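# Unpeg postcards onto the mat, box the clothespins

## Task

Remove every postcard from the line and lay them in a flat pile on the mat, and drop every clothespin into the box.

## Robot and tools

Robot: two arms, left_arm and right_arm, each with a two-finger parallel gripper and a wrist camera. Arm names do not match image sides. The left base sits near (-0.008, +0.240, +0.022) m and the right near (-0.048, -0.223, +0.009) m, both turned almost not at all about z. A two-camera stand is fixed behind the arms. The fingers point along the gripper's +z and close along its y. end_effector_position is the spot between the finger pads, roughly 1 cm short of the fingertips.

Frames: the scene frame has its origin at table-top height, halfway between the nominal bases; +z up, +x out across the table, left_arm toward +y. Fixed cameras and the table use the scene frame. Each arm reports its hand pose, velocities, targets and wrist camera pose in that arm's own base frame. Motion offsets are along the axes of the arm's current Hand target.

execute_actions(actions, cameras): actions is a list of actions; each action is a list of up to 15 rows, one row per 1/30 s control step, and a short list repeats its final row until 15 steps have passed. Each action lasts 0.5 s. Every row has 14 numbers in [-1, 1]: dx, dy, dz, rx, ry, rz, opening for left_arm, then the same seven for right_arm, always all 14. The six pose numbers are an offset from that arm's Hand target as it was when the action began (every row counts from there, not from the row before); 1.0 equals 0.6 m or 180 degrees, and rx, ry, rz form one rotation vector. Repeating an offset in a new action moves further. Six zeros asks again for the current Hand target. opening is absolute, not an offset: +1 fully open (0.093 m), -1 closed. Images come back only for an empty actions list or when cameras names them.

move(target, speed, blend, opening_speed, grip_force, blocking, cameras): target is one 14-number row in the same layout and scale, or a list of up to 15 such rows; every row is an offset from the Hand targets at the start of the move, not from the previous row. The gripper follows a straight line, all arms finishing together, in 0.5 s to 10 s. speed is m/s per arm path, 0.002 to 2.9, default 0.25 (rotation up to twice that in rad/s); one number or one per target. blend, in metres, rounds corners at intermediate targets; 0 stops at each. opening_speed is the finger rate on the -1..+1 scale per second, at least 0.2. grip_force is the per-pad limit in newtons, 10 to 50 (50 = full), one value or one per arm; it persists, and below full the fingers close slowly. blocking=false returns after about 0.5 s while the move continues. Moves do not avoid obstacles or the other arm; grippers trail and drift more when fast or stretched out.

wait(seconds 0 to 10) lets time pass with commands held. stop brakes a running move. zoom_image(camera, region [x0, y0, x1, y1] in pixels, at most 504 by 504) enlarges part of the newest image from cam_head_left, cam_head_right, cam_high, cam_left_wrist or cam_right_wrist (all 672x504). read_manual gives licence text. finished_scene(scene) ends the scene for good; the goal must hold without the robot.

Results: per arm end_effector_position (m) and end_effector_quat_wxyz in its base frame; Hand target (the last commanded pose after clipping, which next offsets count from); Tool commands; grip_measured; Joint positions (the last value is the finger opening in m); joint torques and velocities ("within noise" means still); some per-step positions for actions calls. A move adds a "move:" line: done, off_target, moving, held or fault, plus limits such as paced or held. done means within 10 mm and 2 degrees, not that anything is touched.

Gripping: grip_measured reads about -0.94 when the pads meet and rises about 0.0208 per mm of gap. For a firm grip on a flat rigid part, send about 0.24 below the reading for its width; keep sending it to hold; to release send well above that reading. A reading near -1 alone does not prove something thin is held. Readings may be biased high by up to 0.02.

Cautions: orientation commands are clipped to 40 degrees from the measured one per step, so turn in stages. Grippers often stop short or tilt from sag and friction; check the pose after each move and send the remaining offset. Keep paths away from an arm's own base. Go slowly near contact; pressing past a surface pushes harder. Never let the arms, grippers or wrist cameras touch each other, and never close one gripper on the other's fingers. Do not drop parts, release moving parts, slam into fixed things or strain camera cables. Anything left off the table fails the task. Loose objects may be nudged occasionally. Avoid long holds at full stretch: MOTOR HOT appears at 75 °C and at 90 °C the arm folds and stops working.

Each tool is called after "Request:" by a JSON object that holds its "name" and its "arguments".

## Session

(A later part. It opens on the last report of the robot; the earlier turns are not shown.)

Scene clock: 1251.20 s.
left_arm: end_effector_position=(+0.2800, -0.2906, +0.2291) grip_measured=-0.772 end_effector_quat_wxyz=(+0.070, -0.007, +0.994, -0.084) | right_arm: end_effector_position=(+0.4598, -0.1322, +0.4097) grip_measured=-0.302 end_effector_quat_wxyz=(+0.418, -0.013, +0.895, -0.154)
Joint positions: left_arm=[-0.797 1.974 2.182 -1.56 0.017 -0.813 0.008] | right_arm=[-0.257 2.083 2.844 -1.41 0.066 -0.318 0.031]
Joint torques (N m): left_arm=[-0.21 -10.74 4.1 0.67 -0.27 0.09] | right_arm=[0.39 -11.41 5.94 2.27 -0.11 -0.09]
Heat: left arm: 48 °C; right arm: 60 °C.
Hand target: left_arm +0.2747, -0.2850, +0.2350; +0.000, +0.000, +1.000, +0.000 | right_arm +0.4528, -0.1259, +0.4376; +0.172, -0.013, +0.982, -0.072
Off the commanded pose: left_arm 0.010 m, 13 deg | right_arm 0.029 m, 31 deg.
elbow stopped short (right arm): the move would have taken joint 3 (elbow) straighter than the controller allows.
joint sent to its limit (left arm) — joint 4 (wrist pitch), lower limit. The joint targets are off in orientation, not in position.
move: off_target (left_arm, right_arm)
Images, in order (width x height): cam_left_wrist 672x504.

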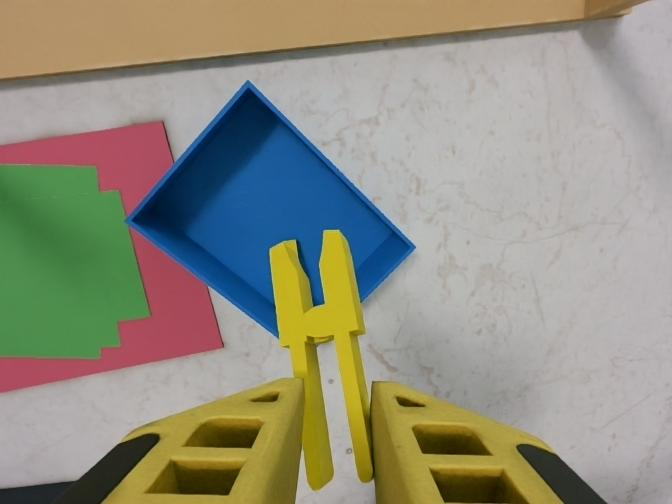

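Similar to before; lower and release (slightly further forward to avoid pin 2).

Request:
{"name": "move", "arguments": {"target": [[-0.03,0.02,0.285,0,0,0,-1,0,0,0,0,0,0,-0.3],[-0.03,0.02,0.285,0,0,0,-0.2,0,0,0,0,0,0,-0.3],[-0.03,0.02,0.1,0,0,0,-0.2,0,0,0,0,0,0,-0.3]], "speed": 0.15, "cameras": ["cam_left_wrist","cam_head_left"]}}

Scene clock: 1262.47 s.
left_arm: end_effector_position=(+0.2899, -0.2763, +0.1651) grip_measured=-0.202 end_effector_quat_wxyz=(+0.006, -0.001, +1.000, -0.014) | right_arm: end_effector_position=(+0.4598, -0.1322, +0.4097) grip_measured=-0.302 end_effector_quat_wxyz=(+0.418, -0.013, +0.895, -0.154)
Joint positions: left_arm=[-0.756 2.084 2.1 -1.559 0.012 -0.758 0.036] | right_arm=[-0.257 2.083 2.844 -1.41 0.066 -0.318 0.031]
Joint torques (N m): left_arm=[0.79 -10.41 6.8 0.28 -0.26 0.08] | right_arm=[0.36 -11.41 5.93 2.26 -0.11 -0.1]
Heat: left arm: 48 °C; right arm: 60 °C.
Hand target: left_arm +0.2926, -0.2730, +0.1749; +0.000, +0.000, +1.000, +0.000 | right_arm +0.4528, -0.1259, +0.4376; +0.172, -0.013, +0.982, -0.072
Off the commanded pose: left_arm 0.011 m, 2 deg | right_arm 0.029 m, 31 deg.
elbow stopped short (right arm): the move would have taken joint 3 (elbow) straighter than the controller allows.
joint sent to its limit (left arm) — joint 4 (wrist pitch), lower limit. The joint targets are off in orientation, not in position.
move: off_target (left_arm, right_arm)
Images, in order (width x height): cam_head_left 672x504, cam_left_wrist 672x504.

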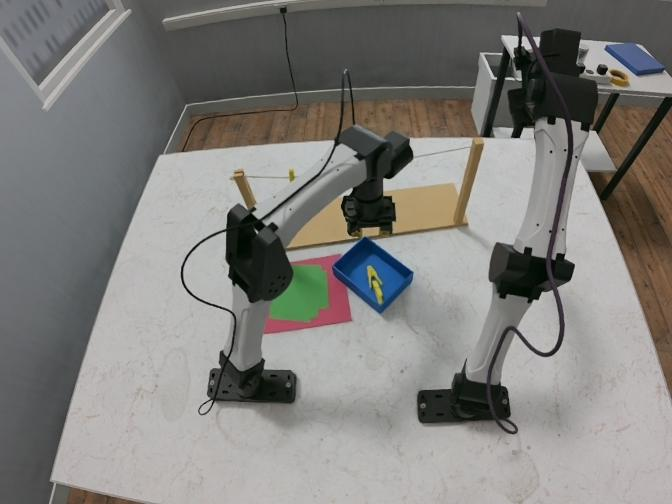

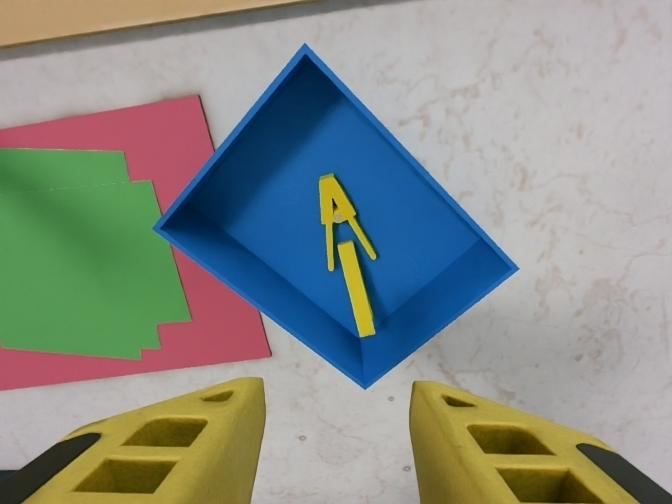

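Request:
{"name": "move", "arguments": {"target": [[0,0,-0.1,0,0,0,-0.3,0,0,0,0,0,0,-0.3],[0.03,0.272,-0.18,0,-0.5,0,-0.3,0,0,0,0,0,0,-0.3]], "speed": 0.25, "blend": [0.03,0], "cameras": ["cam_left_wrist"]}}

Scene clock: 1276.10 s.
left_arm: end_effector_position=(+0.2739, -0.1090, +0.2859) grip_measured=-0.299 end_effector_quat_wxyz=(+0.706, -0.003, +0.709, +0.002) | right_arm: end_effector_position=(+0.4598, -0.1322, +0.4097) grip_measured=-0.302 end_effector_quat_wxyz=(+0.418, -0.013, +0.895, -0.154)
Joint positions: left_arm=[-0.808 0.748 0.484 0.258 -0.815 -0.007 0.031] | right_arm=[-0.257 2.083 2.844 -1.41 0.066 -0.318 0.031]
Joint torques (N m): left_arm=[0.77 -0.79 5.33 2.11 0.04 0.06] | right_arm=[0.38 -11.43 5.91 2.26 -0.11 -0.09]
Heat: left arm: 48 °C; right arm: 60 °C.
Hand target: left_arm +0.2747, -0.1098, +0.2830; +0.707, +0.000, +0.707, +0.000 | right_arm +0.4528, -0.1259, +0.4376; +0.172, -0.013, +0.982, -0.072
Off the commanded pose: left_arm 0.003 m, 0 deg | right_arm 0.029 m, 31 deg.
elbow stopped short (right arm): the move would have taken joint 3 (elbow) straighter than the controller allows.
move: off_target (right_arm)
Images, in order (width x height): cam_left_wrist 672x504.

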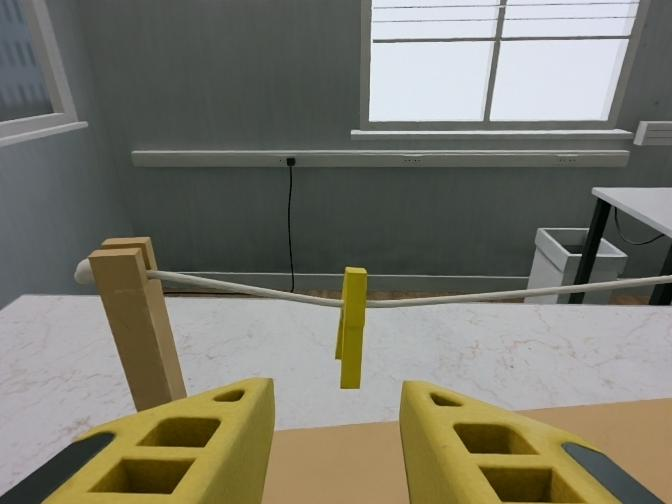

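Request:
{"name": "move", "arguments": {"target": [0.035,-0.013,0.145,0,0,0,-0.3,0,0,0,0,0,0,-0.3], "speed": 0.12, "cameras": ["cam_left_wrist"]}}

Scene clock: 1283.33 s.
left_arm: end_effector_position=(+0.3560, -0.1145, +0.2450) grip_measured=-0.299 end_effector_quat_wxyz=(+0.693, +0.004, +0.721, +0.009) | right_arm: end_effector_position=(+0.4598, -0.1322, +0.4097) grip_measured=-0.302 end_effector_quat_wxyz=(+0.418, -0.013, +0.895, -0.154)
Joint positions: left_arm=[-0.553 1.164 0.512 0.606 -0.561 -0.006 0.031] | right_arm=[-0.257 2.083 2.844 -1.41 0.066 -0.318 0.031]
Joint torques (N m): left_arm=[0.81 -2.8 8.9 2.23 0.03 0.07] | right_arm=[0.35 -11.41 5.93 2.27 -0.11 -0.09]
Heat: left arm: 48 °C; right arm: 60 °C.
Hand target: left_arm +0.3617, -0.1175, +0.2619; +0.707, +0.000, +0.707, +0.000 | right_arm +0.4528, -0.1259, +0.4376; +0.172, -0.013, +0.982, -0.072
Off the commanded pose: left_arm 0.018 m, 3 deg | right_arm 0.029 m, 31 deg.
elbow stopped short (right arm): the move would have taken joint 3 (elbow) straighter than the controller allows.
move: off_target (left_arm, right_arm)
Images, in order (width x height): cam_left_wrist 672x504.

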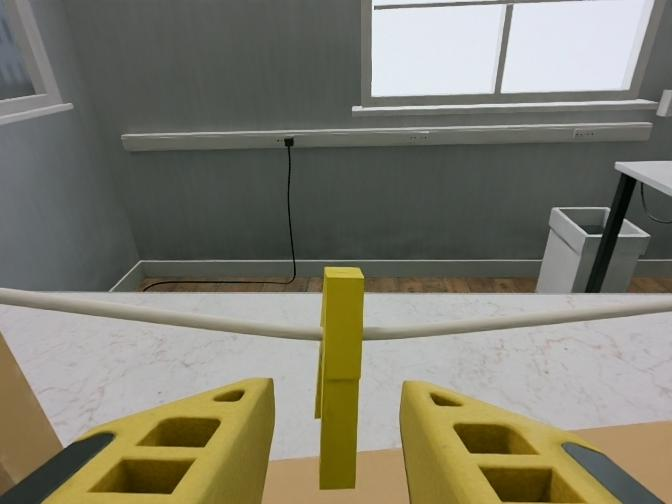

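Request:
{"name": "move", "arguments": {"target": [[-0.03,-0.002,-0.01,0,0,0,-0.3,0,0,0,0,0,0,-0.3],[-0.03,-0.002,0.048,0,0,0,-0.3,0,0,0,0,0,0,-0.3]], "speed": 0.06, "cameras": ["cam_left_wrist"]}}

Scene clock: 1293.83 s.
left_arm: end_effector_position=(+0.3847, -0.1159, +0.2626) grip_measured=-0.299 end_effector_quat_wxyz=(+0.692, +0.003, +0.721, +0.009) | right_arm: end_effector_position=(+0.4598, -0.1322, +0.4097) grip_measured=-0.302 end_effector_quat_wxyz=(+0.418, -0.013, +0.895, -0.154)
Joint positions: left_arm=[-0.497 1.252 0.642 0.563 -0.506 -0.006 0.031] | right_arm=[-0.257 2.083 2.844 -1.41 0.066 -0.318 0.031]
Joint torques (N m): left_arm=[0.76 -3.48 9.05 2.26 0.03 0.07] | right_arm=[0.36 -11.38 5.9 2.26 -0.11 -0.09]
Heat: left arm: 50 °C; right arm: 61 °C.
Hand target: left_arm +0.3905, -0.1188, +0.2798; +0.707, +0.000, +0.707, +0.000 | right_arm +0.4528, -0.1259, +0.4376; +0.172, -0.013, +0.982, -0.072
Off the commanded pose: left_arm 0.018 m, 3 deg | right_arm 0.029 m, 31 deg.
elbow stopped short (right arm): the move would have taken joint 3 (elbow) straighter than the controller allows.
move: off_target (left_arm, right_arm)
Images, in order (width x height): cam_left_wrist 672x504.

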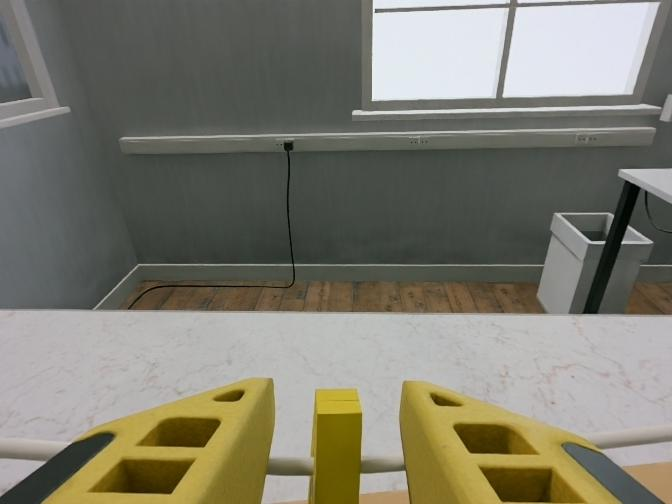

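Request:
{"name": "move", "arguments": {"target": [[-0.008,0,0.006,0,0,0,-0.3,0,0,0,0,0,0,-0.3],[-0.008,0,0.006,0,0,0,-1,0,0,0,0,0,0,-0.3],[0.005,0,0.024,0,0.39,0,-1,0,0,0,0,0,0,-0.3]], "speed": [0.06,0.06,0.1], "cameras": ["cam_left_wrist","cam_high"]}}

Scene clock: 1305.87 s.
left_arm: end_effector_position=(+0.4037, -0.1189, +0.2738) grip_measured=-0.936 end_effector_quat_wxyz=(+0.194, +0.004, +0.981, -0.001) | right_arm: end_effector_position=(+0.4598, -0.1322, +0.4097) grip_measured=-0.302 end_effector_quat_wxyz=(+0.418, -0.013, +0.895, -0.154)
Joint positions: left_arm=[-0.335 1.978 2.339 -1.559 -0.122 -0.305 0] | right_arm=[-0.257 2.083 2.844 -1.41 0.066 -0.318 0.031]
Joint torques (N m): left_arm=[0.8 -7.66 7.17 0.96 -0.07 0] | right_arm=[0.39 -11.43 5.9 2.26 -0.11 -0.1]
Heat: left arm: 52 °C; right arm: 61 °C.
Hand target: left_arm +0.4049, -0.1187, +0.2770; +0.172, +0.000, +0.985, +0.000 | right_arm +0.4528, -0.1259, +0.4376; +0.172, -0.013, +0.982, -0.072
Off the commanded pose: left_arm 0.003 m, 3 deg | right_arm 0.029 m, 31 deg.
elbow stopped short (right arm): the move would have taken joint 3 (elbow) straighter than the controller allows.
joint sent to its limit (left arm) — joint 4 (wrist pitch), lower limit. The joint targets are off in orientation, not in position.
move: off_target (left_arm, right_arm); target 2's new opening was sent with left_arm's hand 0.014 m and 2 deg from that target
Images, in order (width x height): cam_high 672x504, cam_left_wrist 672x504.

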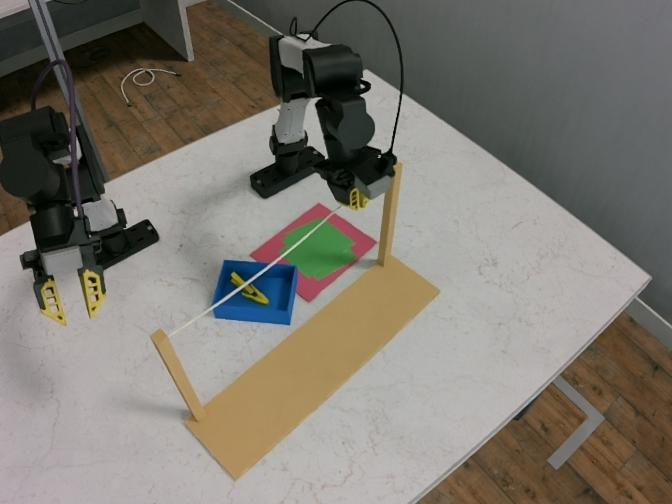

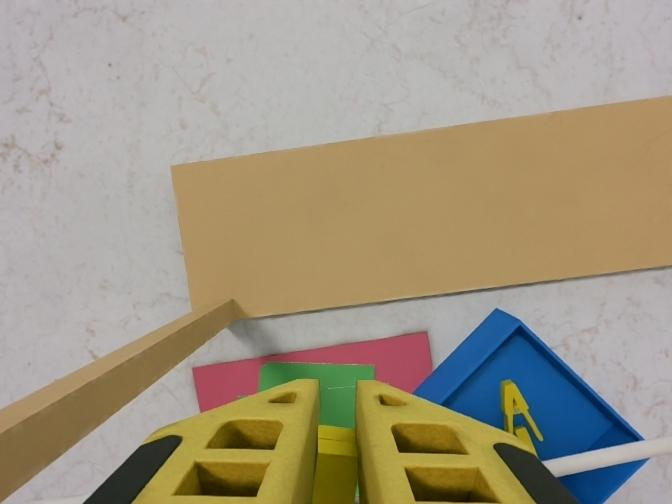

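Request:
{"name": "move", "arguments": {"target": [[0,0,0,0,0,0,-1,0.298,0.406,0.075,-0.23,-0.17,0.063,0.2],[0,0,0,0,0,0,-1,0.234,0.732,0.164,-0.459,-0.3406,0.1256,0.2]], "speed": 0.25, "blend": [0.04,0], "cameras": ["cam_right_wrist"]}}

Scene clock: 1321.30 s.
left_arm: end_effector_position=(+0.4036, -0.1190, +0.2737) grip_measured=-0.936 end_effector_quat_wxyz=(+0.194, +0.004, +0.981, -0.002) | right_arm: end_effector_position=(+0.3556, +0.2884, +0.1994) grip_measured=+0.198 end_effector_quat_wxyz=(+0.518, +0.028, +0.640, +0.566)
Joint positions: left_arm=[-0.335 1.978 2.339 -1.56 -0.121 -0.305 0] | right_arm=[0.623 1.824 0.576 1.43 -0.16 0.903 0.055]
Joint torques (N m): left_arm=[0.8 -7.66 7.17 0.96 -0.08 0] | right_arm=[0.27 -5.55 6.15 3.87 0.02 -0.04]
Heat: left arm: 53 °C; right arm: 60 °C.
Hand target: left_arm +0.4049, -0.1187, +0.2770; +0.172, +0.000, +0.985, +0.000 | right_arm +0.3539, +0.2881, +0.2349; +0.563, +0.019, +0.563, +0.604
Off the commanded pose: left_arm 0.004 m, 3 deg | right_arm 0.036 m, 11 deg.
joint sent to its limit (left arm) — joint 4 (wrist pitch), lower limit. The joint targets are off in orientation, not in position.
joint sent to its limit (right arm) — joint 4 (wrist pitch), upper limit. The joint targets are off in orientation, not in position.
move: off_target (left_arm, right_arm)
Images, in order (width x height): cam_right_wrist 672x504.

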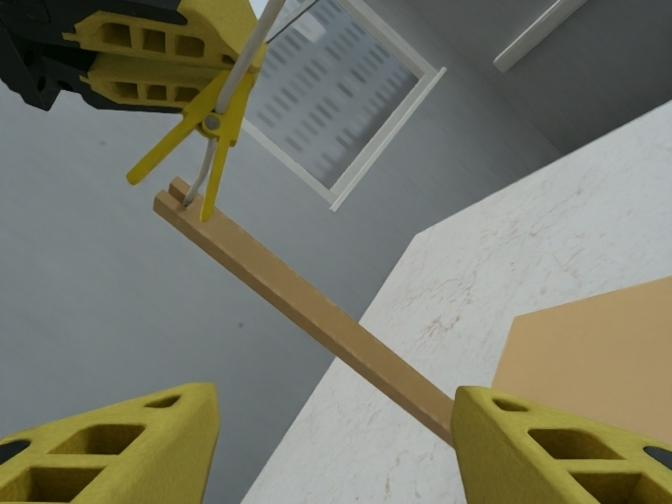

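Request:
{"name": "move", "arguments": {"target": [0,0,0,0,0,0,-1,-0.043,0.085,0.04,0,0,0.15,0.2], "speed": 0.12, "cameras": ["cam_right_wrist"]}}

Scene clock: 1335.83 s.
left_arm: end_effector_position=(+0.4036, -0.1190, +0.2737) grip_measured=-0.936 end_effector_quat_wxyz=(+0.194, +0.004, +0.981, -0.002) | right_arm: end_effector_position=(+0.3496, +0.3012, +0.2631) grip_measured=+0.198 end_effector_quat_wxyz=(+0.392, +0.160, +0.578, +0.697)
Joint positions: left_arm=[-0.335 1.978 2.339 -1.56 -0.121 -0.305 0] | right_arm=[0.67 1.697 0.66 1.323 -0.114 1.362 0.055]
Joint torques (N m): left_arm=[0.8 -7.66 7.19 0.96 -0.08 0] | right_arm=[0.36 -9.21 7.12 2.53 0.07 -0.08]
Heat: left arm: 54 °C; right arm: 58 °C.
Hand target: left_arm +0.4049, -0.1187, +0.2770; +0.172, +0.000, +0.985, +0.000 | right_arm +0.3454, +0.2995, +0.2954; +0.406, +0.150, +0.543, +0.719
Off the commanded pose: left_arm 0.004 m, 3 deg | right_arm 0.032 m, 5 deg.
joint sent to its limit (left arm) — joint 4 (wrist pitch), lower limit. The joint targets are off in orientation, not in position.
move: off_target (left_arm, right_arm)
Images, in order (width x height): cam_right_wrist 672x504.

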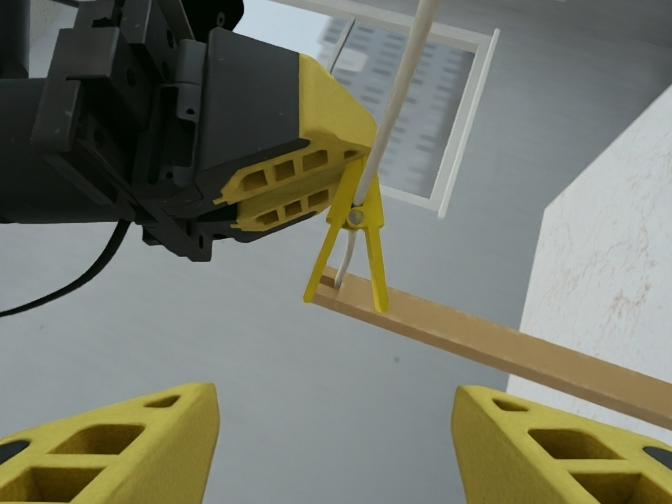

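Request:
{"name": "move", "arguments": {"target": [0,0,0,0,0,0,-1,-0.005,-0.004,0.075,0,0,0,0.2], "speed": 0.1, "cameras": ["cam_right_wrist"]}}

Scene clock: 1341.17 s.
left_arm: end_effector_position=(+0.4036, -0.1190, +0.2737) grip_measured=-0.936 end_effector_quat_wxyz=(+0.194, +0.004, +0.981, -0.002) | right_arm: end_effector_position=(+0.3769, +0.3247, +0.2977) grip_measured=+0.198 end_effector_quat_wxyz=(+0.400, +0.153, +0.559, +0.710)
Joint positions: left_arm=[-0.335 1.978 2.339 -1.56 -0.121 -0.305 0] | right_arm=[0.674 1.761 0.861 1.235 -0.111 1.363 0.055]
Joint torques (N m): left_arm=[0.79 -7.66 7.19 0.96 -0.09 0] | right_arm=[0.36 -6.64 7.73 2.31 0.09 -0.08]
Heat: left arm: 54 °C; right arm: 57 °C.
Hand target: left_arm +0.4049, -0.1187, +0.2770; +0.172, +0.000, +0.985, +0.000 | right_arm +0.3779, +0.3272, +0.3103; +0.406, +0.150, +0.543, +0.719
Off the commanded pose: left_arm 0.004 m, 3 deg | right_arm 0.013 m, 2 deg.
joint sent to its limit (left arm) — joint 4 (wrist pitch), lower limit. The joint targets are off in orientation, not in position.
move: off_target (left_arm, right_arm)
Images, in order (width x height): cam_right_wrist 672x504.

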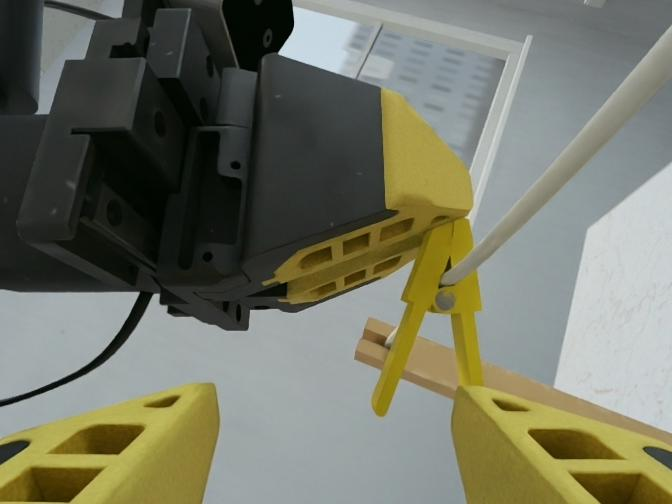

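Request:
{"name": "move", "arguments": {"target": [[0,0,0,0,0,0,-1,0,0,-0.025,0,0,0,0.2],[0,0,0,0,0,0,-1,-0.003,-0.035,-0.025,0,0,0,0.2],[0,0,0,0,0,0,-1,-0.022,-0.035,0.016,0,0,0,0.2]], "speed": 0.08, "cameras": ["cam_right_wrist"]}}

Scene clock: 1350.00 s.
left_arm: end_effector_position=(+0.4036, -0.1190, +0.2737) grip_measured=-0.936 end_effector_quat_wxyz=(+0.194, +0.004, +0.981, -0.002) | right_arm: end_effector_position=(+0.3988, +0.3256, +0.2855) grip_measured=+0.198 end_effector_quat_wxyz=(+0.400, +0.157, +0.559, +0.709)
Joint positions: left_arm=[-0.335 1.978 2.339 -1.56 -0.121 -0.305 0] | right_arm=[0.641 1.849 0.917 1.266 -0.133 1.377 0.055]
Joint torques (N m): left_arm=[0.8 -7.66 7.19 0.96 -0.09 0] | right_arm=[-0.61 -7.16 7.49 2.41 -0.13 -0.02]
Heat: left arm: 54 °C; right arm: 56 °C.
Hand target: left_arm +0.4049, -0.1187, +0.2770; +0.172, +0.000, +0.985, +0.000 | right_arm +0.4013, +0.3253, +0.2979; +0.406, +0.150, +0.543, +0.719
Off the commanded pose: left_arm 0.004 m, 3 deg | right_arm 0.013 m, 2 deg.
joint sent to its limit (left arm) — joint 4 (wrist pitch), lower limit. The joint targets are off in orientation, not in position.
move: off_target (left_arm, right_arm)
Images, in order (width x height): cam_right_wrist 672x504.

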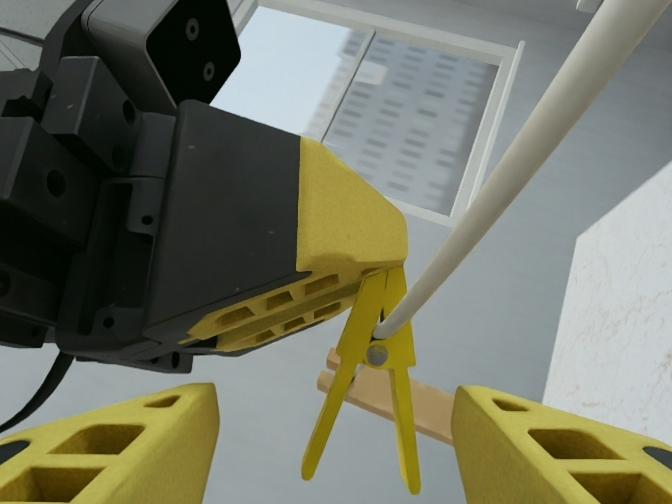

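Request:
{"name": "move", "arguments": {"target": [[0,0,0,0,0,0,-1,0.004,-0.010,0.003,0,0,0,0.2],[0,0,0,0,0,0,-1,0.004,-0.010,0.003,0,0,0,-1]], "speed": 0.06, "cameras": ["cam_right_wrist"]}}

Scene clock: 1357.00 s.
left_arm: end_effector_position=(+0.4036, -0.1190, +0.2737) grip_measured=-0.936 end_effector_quat_wxyz=(+0.194, +0.004, +0.981, -0.002) | right_arm: end_effector_position=(+0.4025, +0.3285, +0.2756) grip_measured=-0.989 end_effector_quat_wxyz=(+0.397, +0.160, +0.566, +0.704)
Joint positions: left_arm=[-0.335 1.978 2.339 -1.56 -0.121 -0.305 0] | right_arm=[0.641 1.874 0.923 1.266 -0.134 1.377 0]
Joint torques (N m): left_arm=[0.79 -7.65 7.19 0.96 -0.09 0] | right_arm=[-0.28 -7.32 7.58 2.62 -0.09 -0.07]
Heat: left arm: 54 °C; right arm: 55 °C.
Hand target: left_arm +0.4049, -0.1187, +0.2770; +0.172, +0.000, +0.985, +0.000 | right_arm +0.4035, +0.3288, +0.2925; +0.406, +0.150, +0.543, +0.719
Off the commanded pose: left_arm 0.004 m, 3 deg | right_arm 0.017 m, 4 deg.
joint sent to its limit (left arm) — joint 4 (wrist pitch), lower limit. The joint targets are off in orientation, not in position.
move: off_target (left_arm, right_arm); target 2's new opening was sent with right_arm's hand 0.017 m and 4 deg from that target
Images, in order (width x height): cam_right_wrist 672x504.

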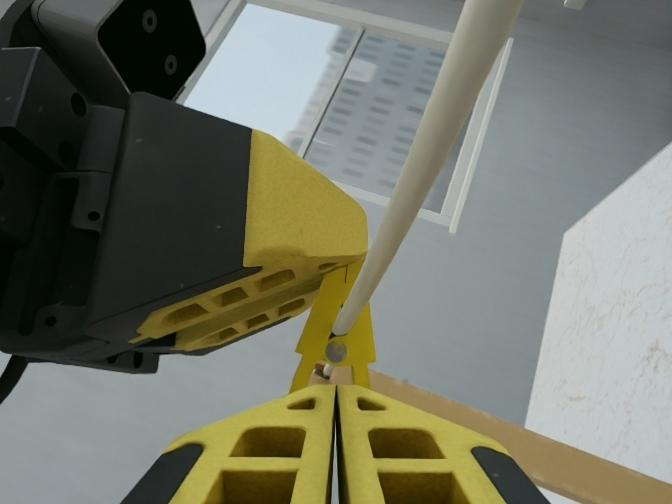

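Request:
{"name": "move", "arguments": {"target": [[0,0,0,0,0,0,-1,0,0,0,0,0,0,0.2],[0,0,0,0,0,0,-1,0.016,0,0.02,0,0,0,0.2]], "speed": 0.06, "cameras": ["cam_right_wrist"]}}

Scene clock: 1366.00 s.
left_arm: end_effector_position=(+0.4036, -0.1190, +0.2737) grip_measured=-0.936 end_effector_quat_wxyz=(+0.194, +0.004, +0.981, -0.002) | right_arm: end_effector_position=(+0.4041, +0.3419, +0.2822) grip_measured=+0.198 end_effector_quat_wxyz=(+0.395, +0.156, +0.560, +0.711)
Joint positions: left_arm=[-0.335 1.978 2.339 -1.56 -0.121 -0.305 0] | right_arm=[0.663 1.902 0.976 1.259 -0.122 1.377 0.055]
Joint torques (N m): left_arm=[0.8 -7.66 7.19 0.96 -0.09 0] | right_arm=[0.24 -7.54 7.68 2.42 0.07 -0.17]
Heat: left arm: 54 °C; right arm: 55 °C.
Hand target: left_arm +0.4049, -0.1187, +0.2770; +0.172, +0.000, +0.985, +0.000 | right_arm +0.4055, +0.3438, +0.2947; +0.407, +0.150, +0.543, +0.719
Off the commanded pose: left_arm 0.004 m, 3 deg | right_arm 0.013 m, 3 deg.
joint sent to its limit (left arm) — joint 4 (wrist pitch), lower limit. The joint targets are off in orientation, not in position.
move: off_target (left_arm, right_arm)
Images, in order (width x height): cam_right_wrist 672x504.

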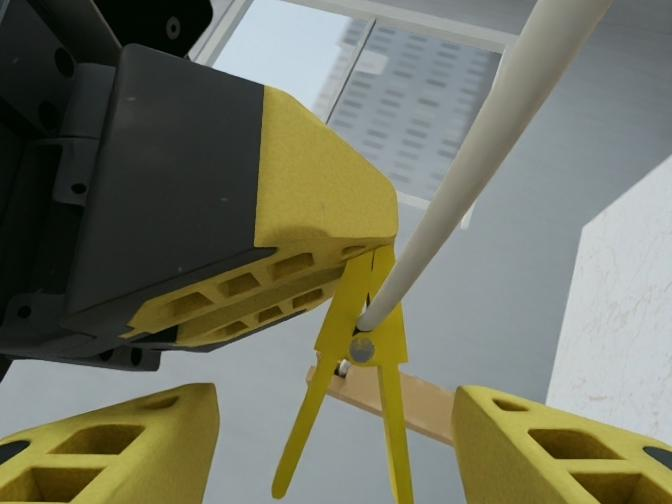

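Good; close.

Request:
{"name": "move", "arguments": {"target": [0,0,0,0,0,0,-1,0,0,0.004,0,0,0,-1], "speed": 0.06, "cameras": ["cam_right_wrist"]}}

Scene clock: 1371.03 s.
left_arm: end_effector_position=(+0.4043, -0.1196, +0.2748) grip_measured=-0.936 end_effector_quat_wxyz=(+0.196, +0.004, +0.981, -0.003) | right_arm: end_effector_position=(+0.4048, +0.3443, +0.2792) grip_measured=-0.841 end_effector_quat_wxyz=(+0.392, +0.157, +0.565, +0.709)
Joint positions: left_arm=[-0.335 1.979 2.343 -1.558 -0.119 -0.305 0] | right_arm=[0.666 1.905 0.981 1.243 -0.123 1.378 0.005]
Joint torques (N m): left_arm=[0.8 -7.69 6.9 0.95 -0.11 0] | right_arm=[0.12 -7.49 8.09 2.52 0.12 -0.17]
Heat: left arm: 54 °C; right arm: 55 °C.
Hand target: left_arm +0.4049, -0.1187, +0.2771; +0.172, +0.000, +0.985, +0.000 | right_arm +0.4070, +0.3455, +0.2955; +0.406, +0.150, +0.543, +0.719
Off the commanded pose: left_arm 0.002 m, 3 deg | right_arm 0.017 m, 3 deg.
joint sent to its limit (left arm) — joint 4 (wrist pitch), lower limit. The joint targets are off in orientation, not in position.
move: off_target (left_arm, right_arm)
Images, in order (width x height): cam_right_wrist 672x504.

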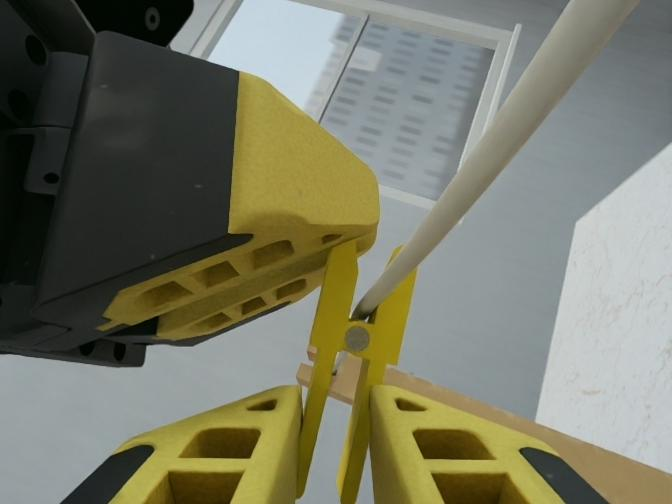

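Request:
{"name": "move", "arguments": {"target": [[0,0,0,0,0,0,-0.3,0,0,0,0,0,0,-1],[0,0,-0.12,0,0,0,-0.3,0,0,0,0,0,0,-1]], "speed": 0.1, "cameras": ["cam_right_wrist"]}}

Request:
{"name": "move", "arguments": {"target": [0,0,-0.05,0,0,0,-0.3,0.03,0,-0.11,0,0,0,-1], "speed": 0.06, "cameras": ["cam_right_wrist","cam_high"]}}

Scene clock: 1384.70 s.
left_arm: end_effector_position=(+0.3865, -0.1194, +0.3312) grip_measured=-0.302 end_effector_quat_wxyz=(+0.266, +0.006, +0.963, -0.030) | right_arm: end_effector_position=(+0.4055, +0.3445, +0.2802) grip_measured=-0.821 end_effector_quat_wxyz=(+0.392, +0.157, +0.564, +0.709)
Joint positions: left_arm=[-0.349 1.876 2.397 -1.561 -0.118 -0.305 0.031] | right_arm=[0.666 1.906 0.985 1.242 -0.121 1.378 0.006]
Joint torques (N m): left_arm=[-0.27 -9.05 6.31 1.25 -0.25 -0.01] | right_arm=[0.1 -7.64 7.77 2.52 0.1 -0.18]
Heat: left arm: 52 °C; right arm: 53 °C.
Hand target: left_arm +0.3805, -0.1187, +0.3447; +0.172, +0.000, +0.985, +0.000 | right_arm +0.4069, +0.3455, +0.2956; +0.406, +0.150, +0.543, +0.719
Off the commanded pose: left_arm 0.015 m, 12 deg | right_arm 0.015 m, 3 deg.
joint sent to its limit (left arm) — joint 4 (wrist pitch), lower limit. The joint targets are off in orientation, not in position.
move: off_target (left_arm, right_arm)
Images, in order (width x height): cam_right_wrist 672x504.

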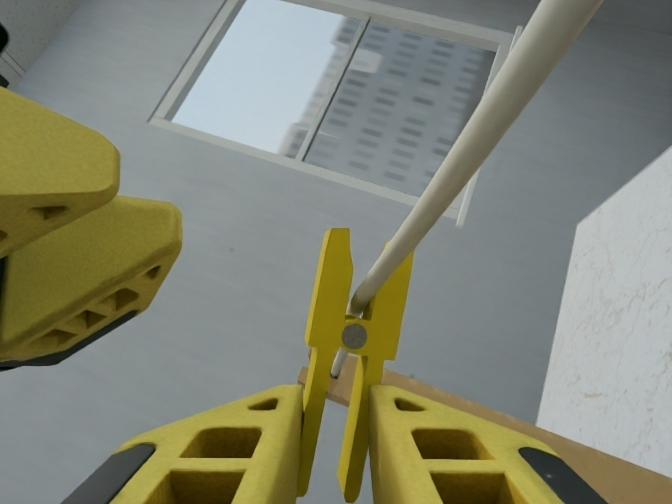

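Scene clock: 1387.07 s.
left_arm: end_effector_position=(+0.3787, -0.1214, +0.3553) grip_measured=-0.302 end_effector_quat_wxyz=(+0.298, +0.009, +0.954, -0.043) | right_arm: end_effector_position=(+0.3629, +0.3225, +0.2270) grip_measured=-0.821 end_effector_quat_wxyz=(+0.380, +0.170, +0.595, +0.688)
Joint positions: left_arm=[-0.36 1.843 2.434 -1.562 -0.118 -0.305 0.031] | right_arm=[0.695 1.851 0.714 1.376 -0.09 1.367 0.006]
Joint torques (N m): left_arm=[-0.25 -9.29 6.45 1.37 -0.31 -0.01] | right_arm=[0.36 -10.65 4.42 3.37 0.11 -0.2]
Heat: left arm: 52 °C; right arm: 54 °C.
Hand target: left_arm +0.3703, -0.1187, +0.3730; +0.172, +0.000, +0.985, +0.000 | right_arm +0.3524, +0.3154, +0.2674; +0.406, +0.150, +0.543, +0.719
Off the commanded pose: left_arm 0.020 m, 16 deg | right_arm 0.042 m, 8 deg.
joint sent to its limit (left arm) — joint 4 (wrist pitch), lower limit. The joint targets are off in orientation, not in position.
move: off_target (left_arm, right_arm)
Images, in order (width x height): cam_high 672x504, cam_right_wrist 672x504.

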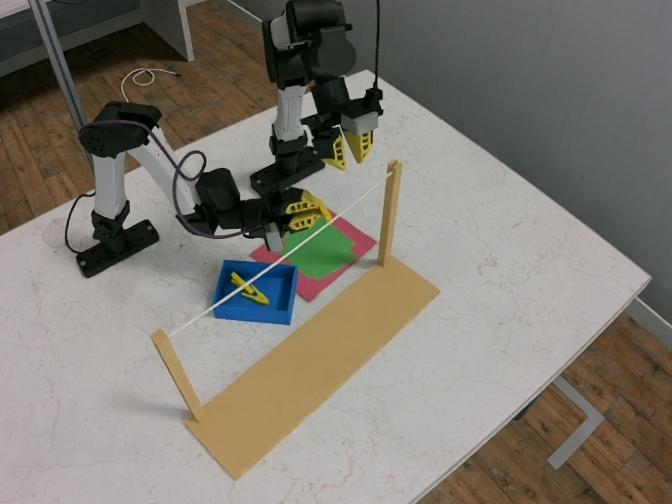

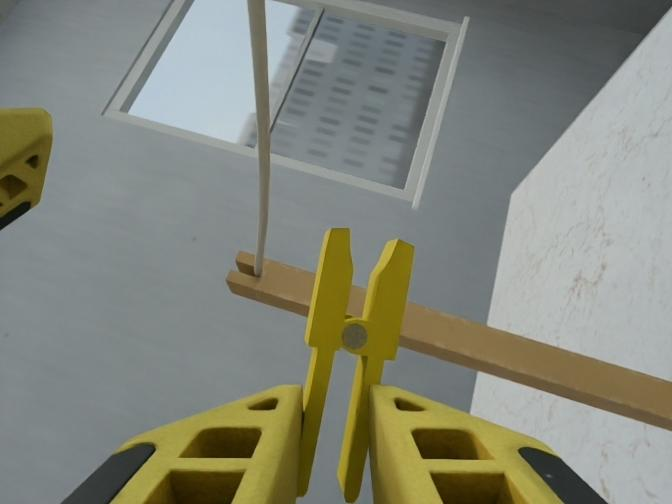

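Request:
{"name": "move", "arguments": {"target": [0,0,0,0,0,0,-0.3,-0.131,-0.009,-0.206,0.543,0.3067,-0.1133,-1], "speed": 0.25, "cameras": ["cam_right_wrist"]}}

Scene clock: 1405.13 s.
left_arm: end_effector_position=(+0.3787, -0.1214, +0.3553) grip_measured=-0.302 end_effector_quat_wxyz=(+0.298, +0.009, +0.954, -0.043) | right_arm: end_effector_position=(+0.3260, +0.1764, +0.2289) grip_measured=-0.821 end_effector_quat_wxyz=(+0.074, +0.007, +0.996, +0.047)
Joint positions: left_arm=[-0.36 1.843 2.434 -1.562 -0.118 -0.305 0.031] | right_arm=[0.491 1.869 2.044 -1.57 -0.012 0.505 0.006]
Joint torques (N m): left_arm=[-0.25 -9.29 6.45 1.36 -0.31 -0.01] | right_arm=[0.36 -9.44 4.82 0.69 0.06 -0.1]
Heat: left arm: 53 °C; right arm: 56 °C.
Hand target: left_arm +0.3703, -0.1187, +0.3730; +0.172, +0.000, +0.985, +0.000 | right_arm +0.3226, +0.1756, +0.2351; +0.001, +0.000, +1.000, +0.001
Off the commanded pose: left_arm 0.020 m, 16 deg | right_arm 0.007 m, 10 deg.
joint sent to its limit (left arm) — joint 4 (wrist pitch), lower limit. The joint targets are off in orientation, not in position.
joint sent to its limit (right arm) — joint 4 (wrist pitch), lower limit. The joint targets are off in orientation, not in position.
move: off_target (left_arm, right_arm)
Images, in order (width x height): cam_right_wrist 672x504.

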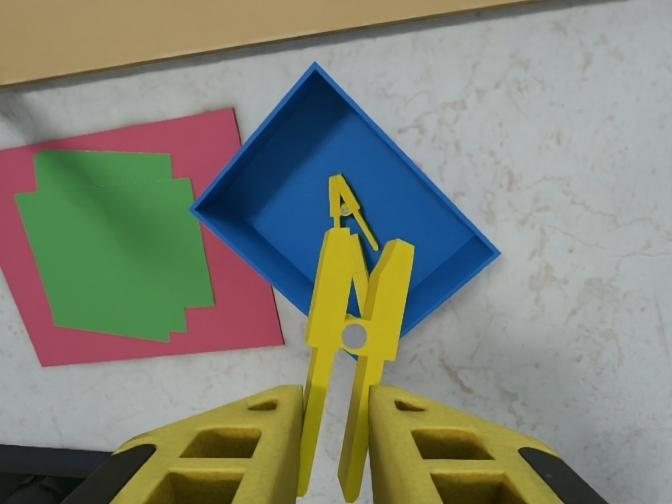

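Request:
{"name": "move", "arguments": {"target": [[0,0,0,0,0,0,-0.3,-0.02,0.01,0.27,0,0,0,-1],[0,0,0,0,0,0,-0.3,-0.02,0.01,0.27,0,0,0,-0.3],[0,0,0,0,0,0,-0.3,-0.02,0.01,0.05,0,0,0,-0.3]], "speed": 0.15, "cameras": ["all"]}}

Scene clock: 1417.50 s.
left_arm: end_effector_position=(+0.3787, -0.1214, +0.3553) grip_measured=-0.302 end_effector_quat_wxyz=(+0.298, +0.009, +0.954, -0.043) | right_arm: end_effector_position=(+0.3349, +0.1807, +0.1828) grip_measured=-0.302 end_effector_quat_wxyz=(+0.017, +0.006, +1.000, +0.015)
Joint positions: left_arm=[-0.36 1.843 2.434 -1.562 -0.118 -0.305 0.031] | right_arm=[0.491 1.99 2.032 -1.568 -0.01 0.503 0.031]
Joint torques (N m): left_arm=[-0.25 -9.29 6.45 1.36 -0.31 -0.01] | right_arm=[0.31 -12.41 7.2 0.37 0.07 -0.1]
Heat: left arm: 53 °C; right arm: 57 °C.
Hand target: left_arm +0.3703, -0.1187, +0.3730; +0.172, +0.000, +0.985, +0.000 | right_arm +0.3345, +0.1816, +0.2052; +0.001, +0.000, +1.000, +0.001
Off the commanded pose: left_arm 0.020 m, 16 deg | right_arm 0.022 m, 3 deg.
joint sent to its limit (left arm) — joint 4 (wrist pitch), lower limit. The joint targets are off in orientation, not in position.
joint sent to its limit (right arm) — joint 4 (wrist pitch), lower limit. The joint targets are off in orientation, not in position.
move: off_target (left_arm, right_arm)

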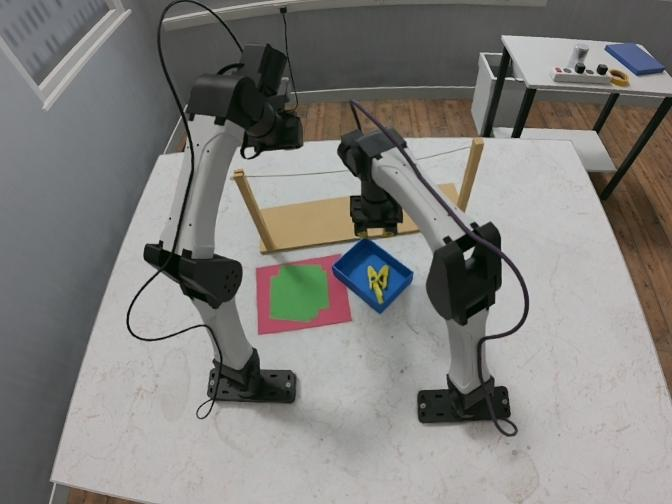

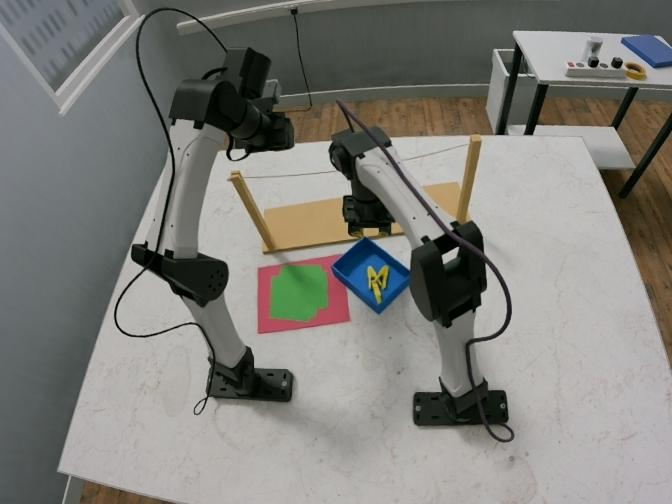

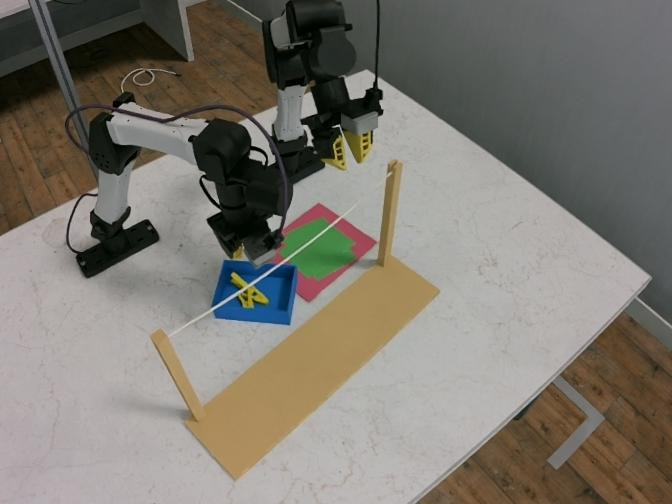

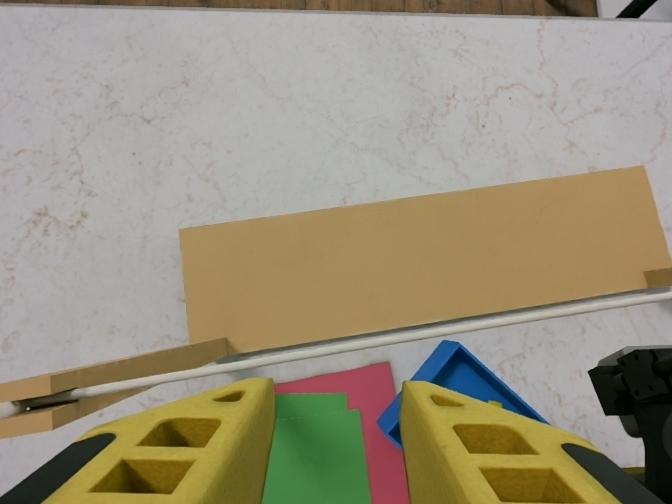

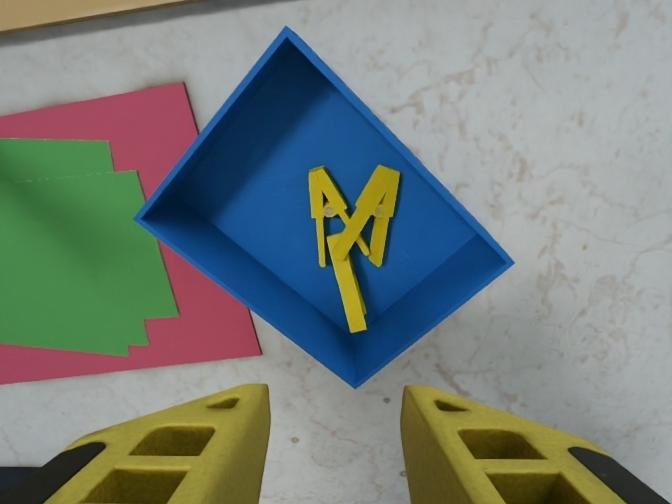

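All done.

Request:
{"name": "finished_scene", "arguments": {"scene": 2}}

The scene is finished: the task was done.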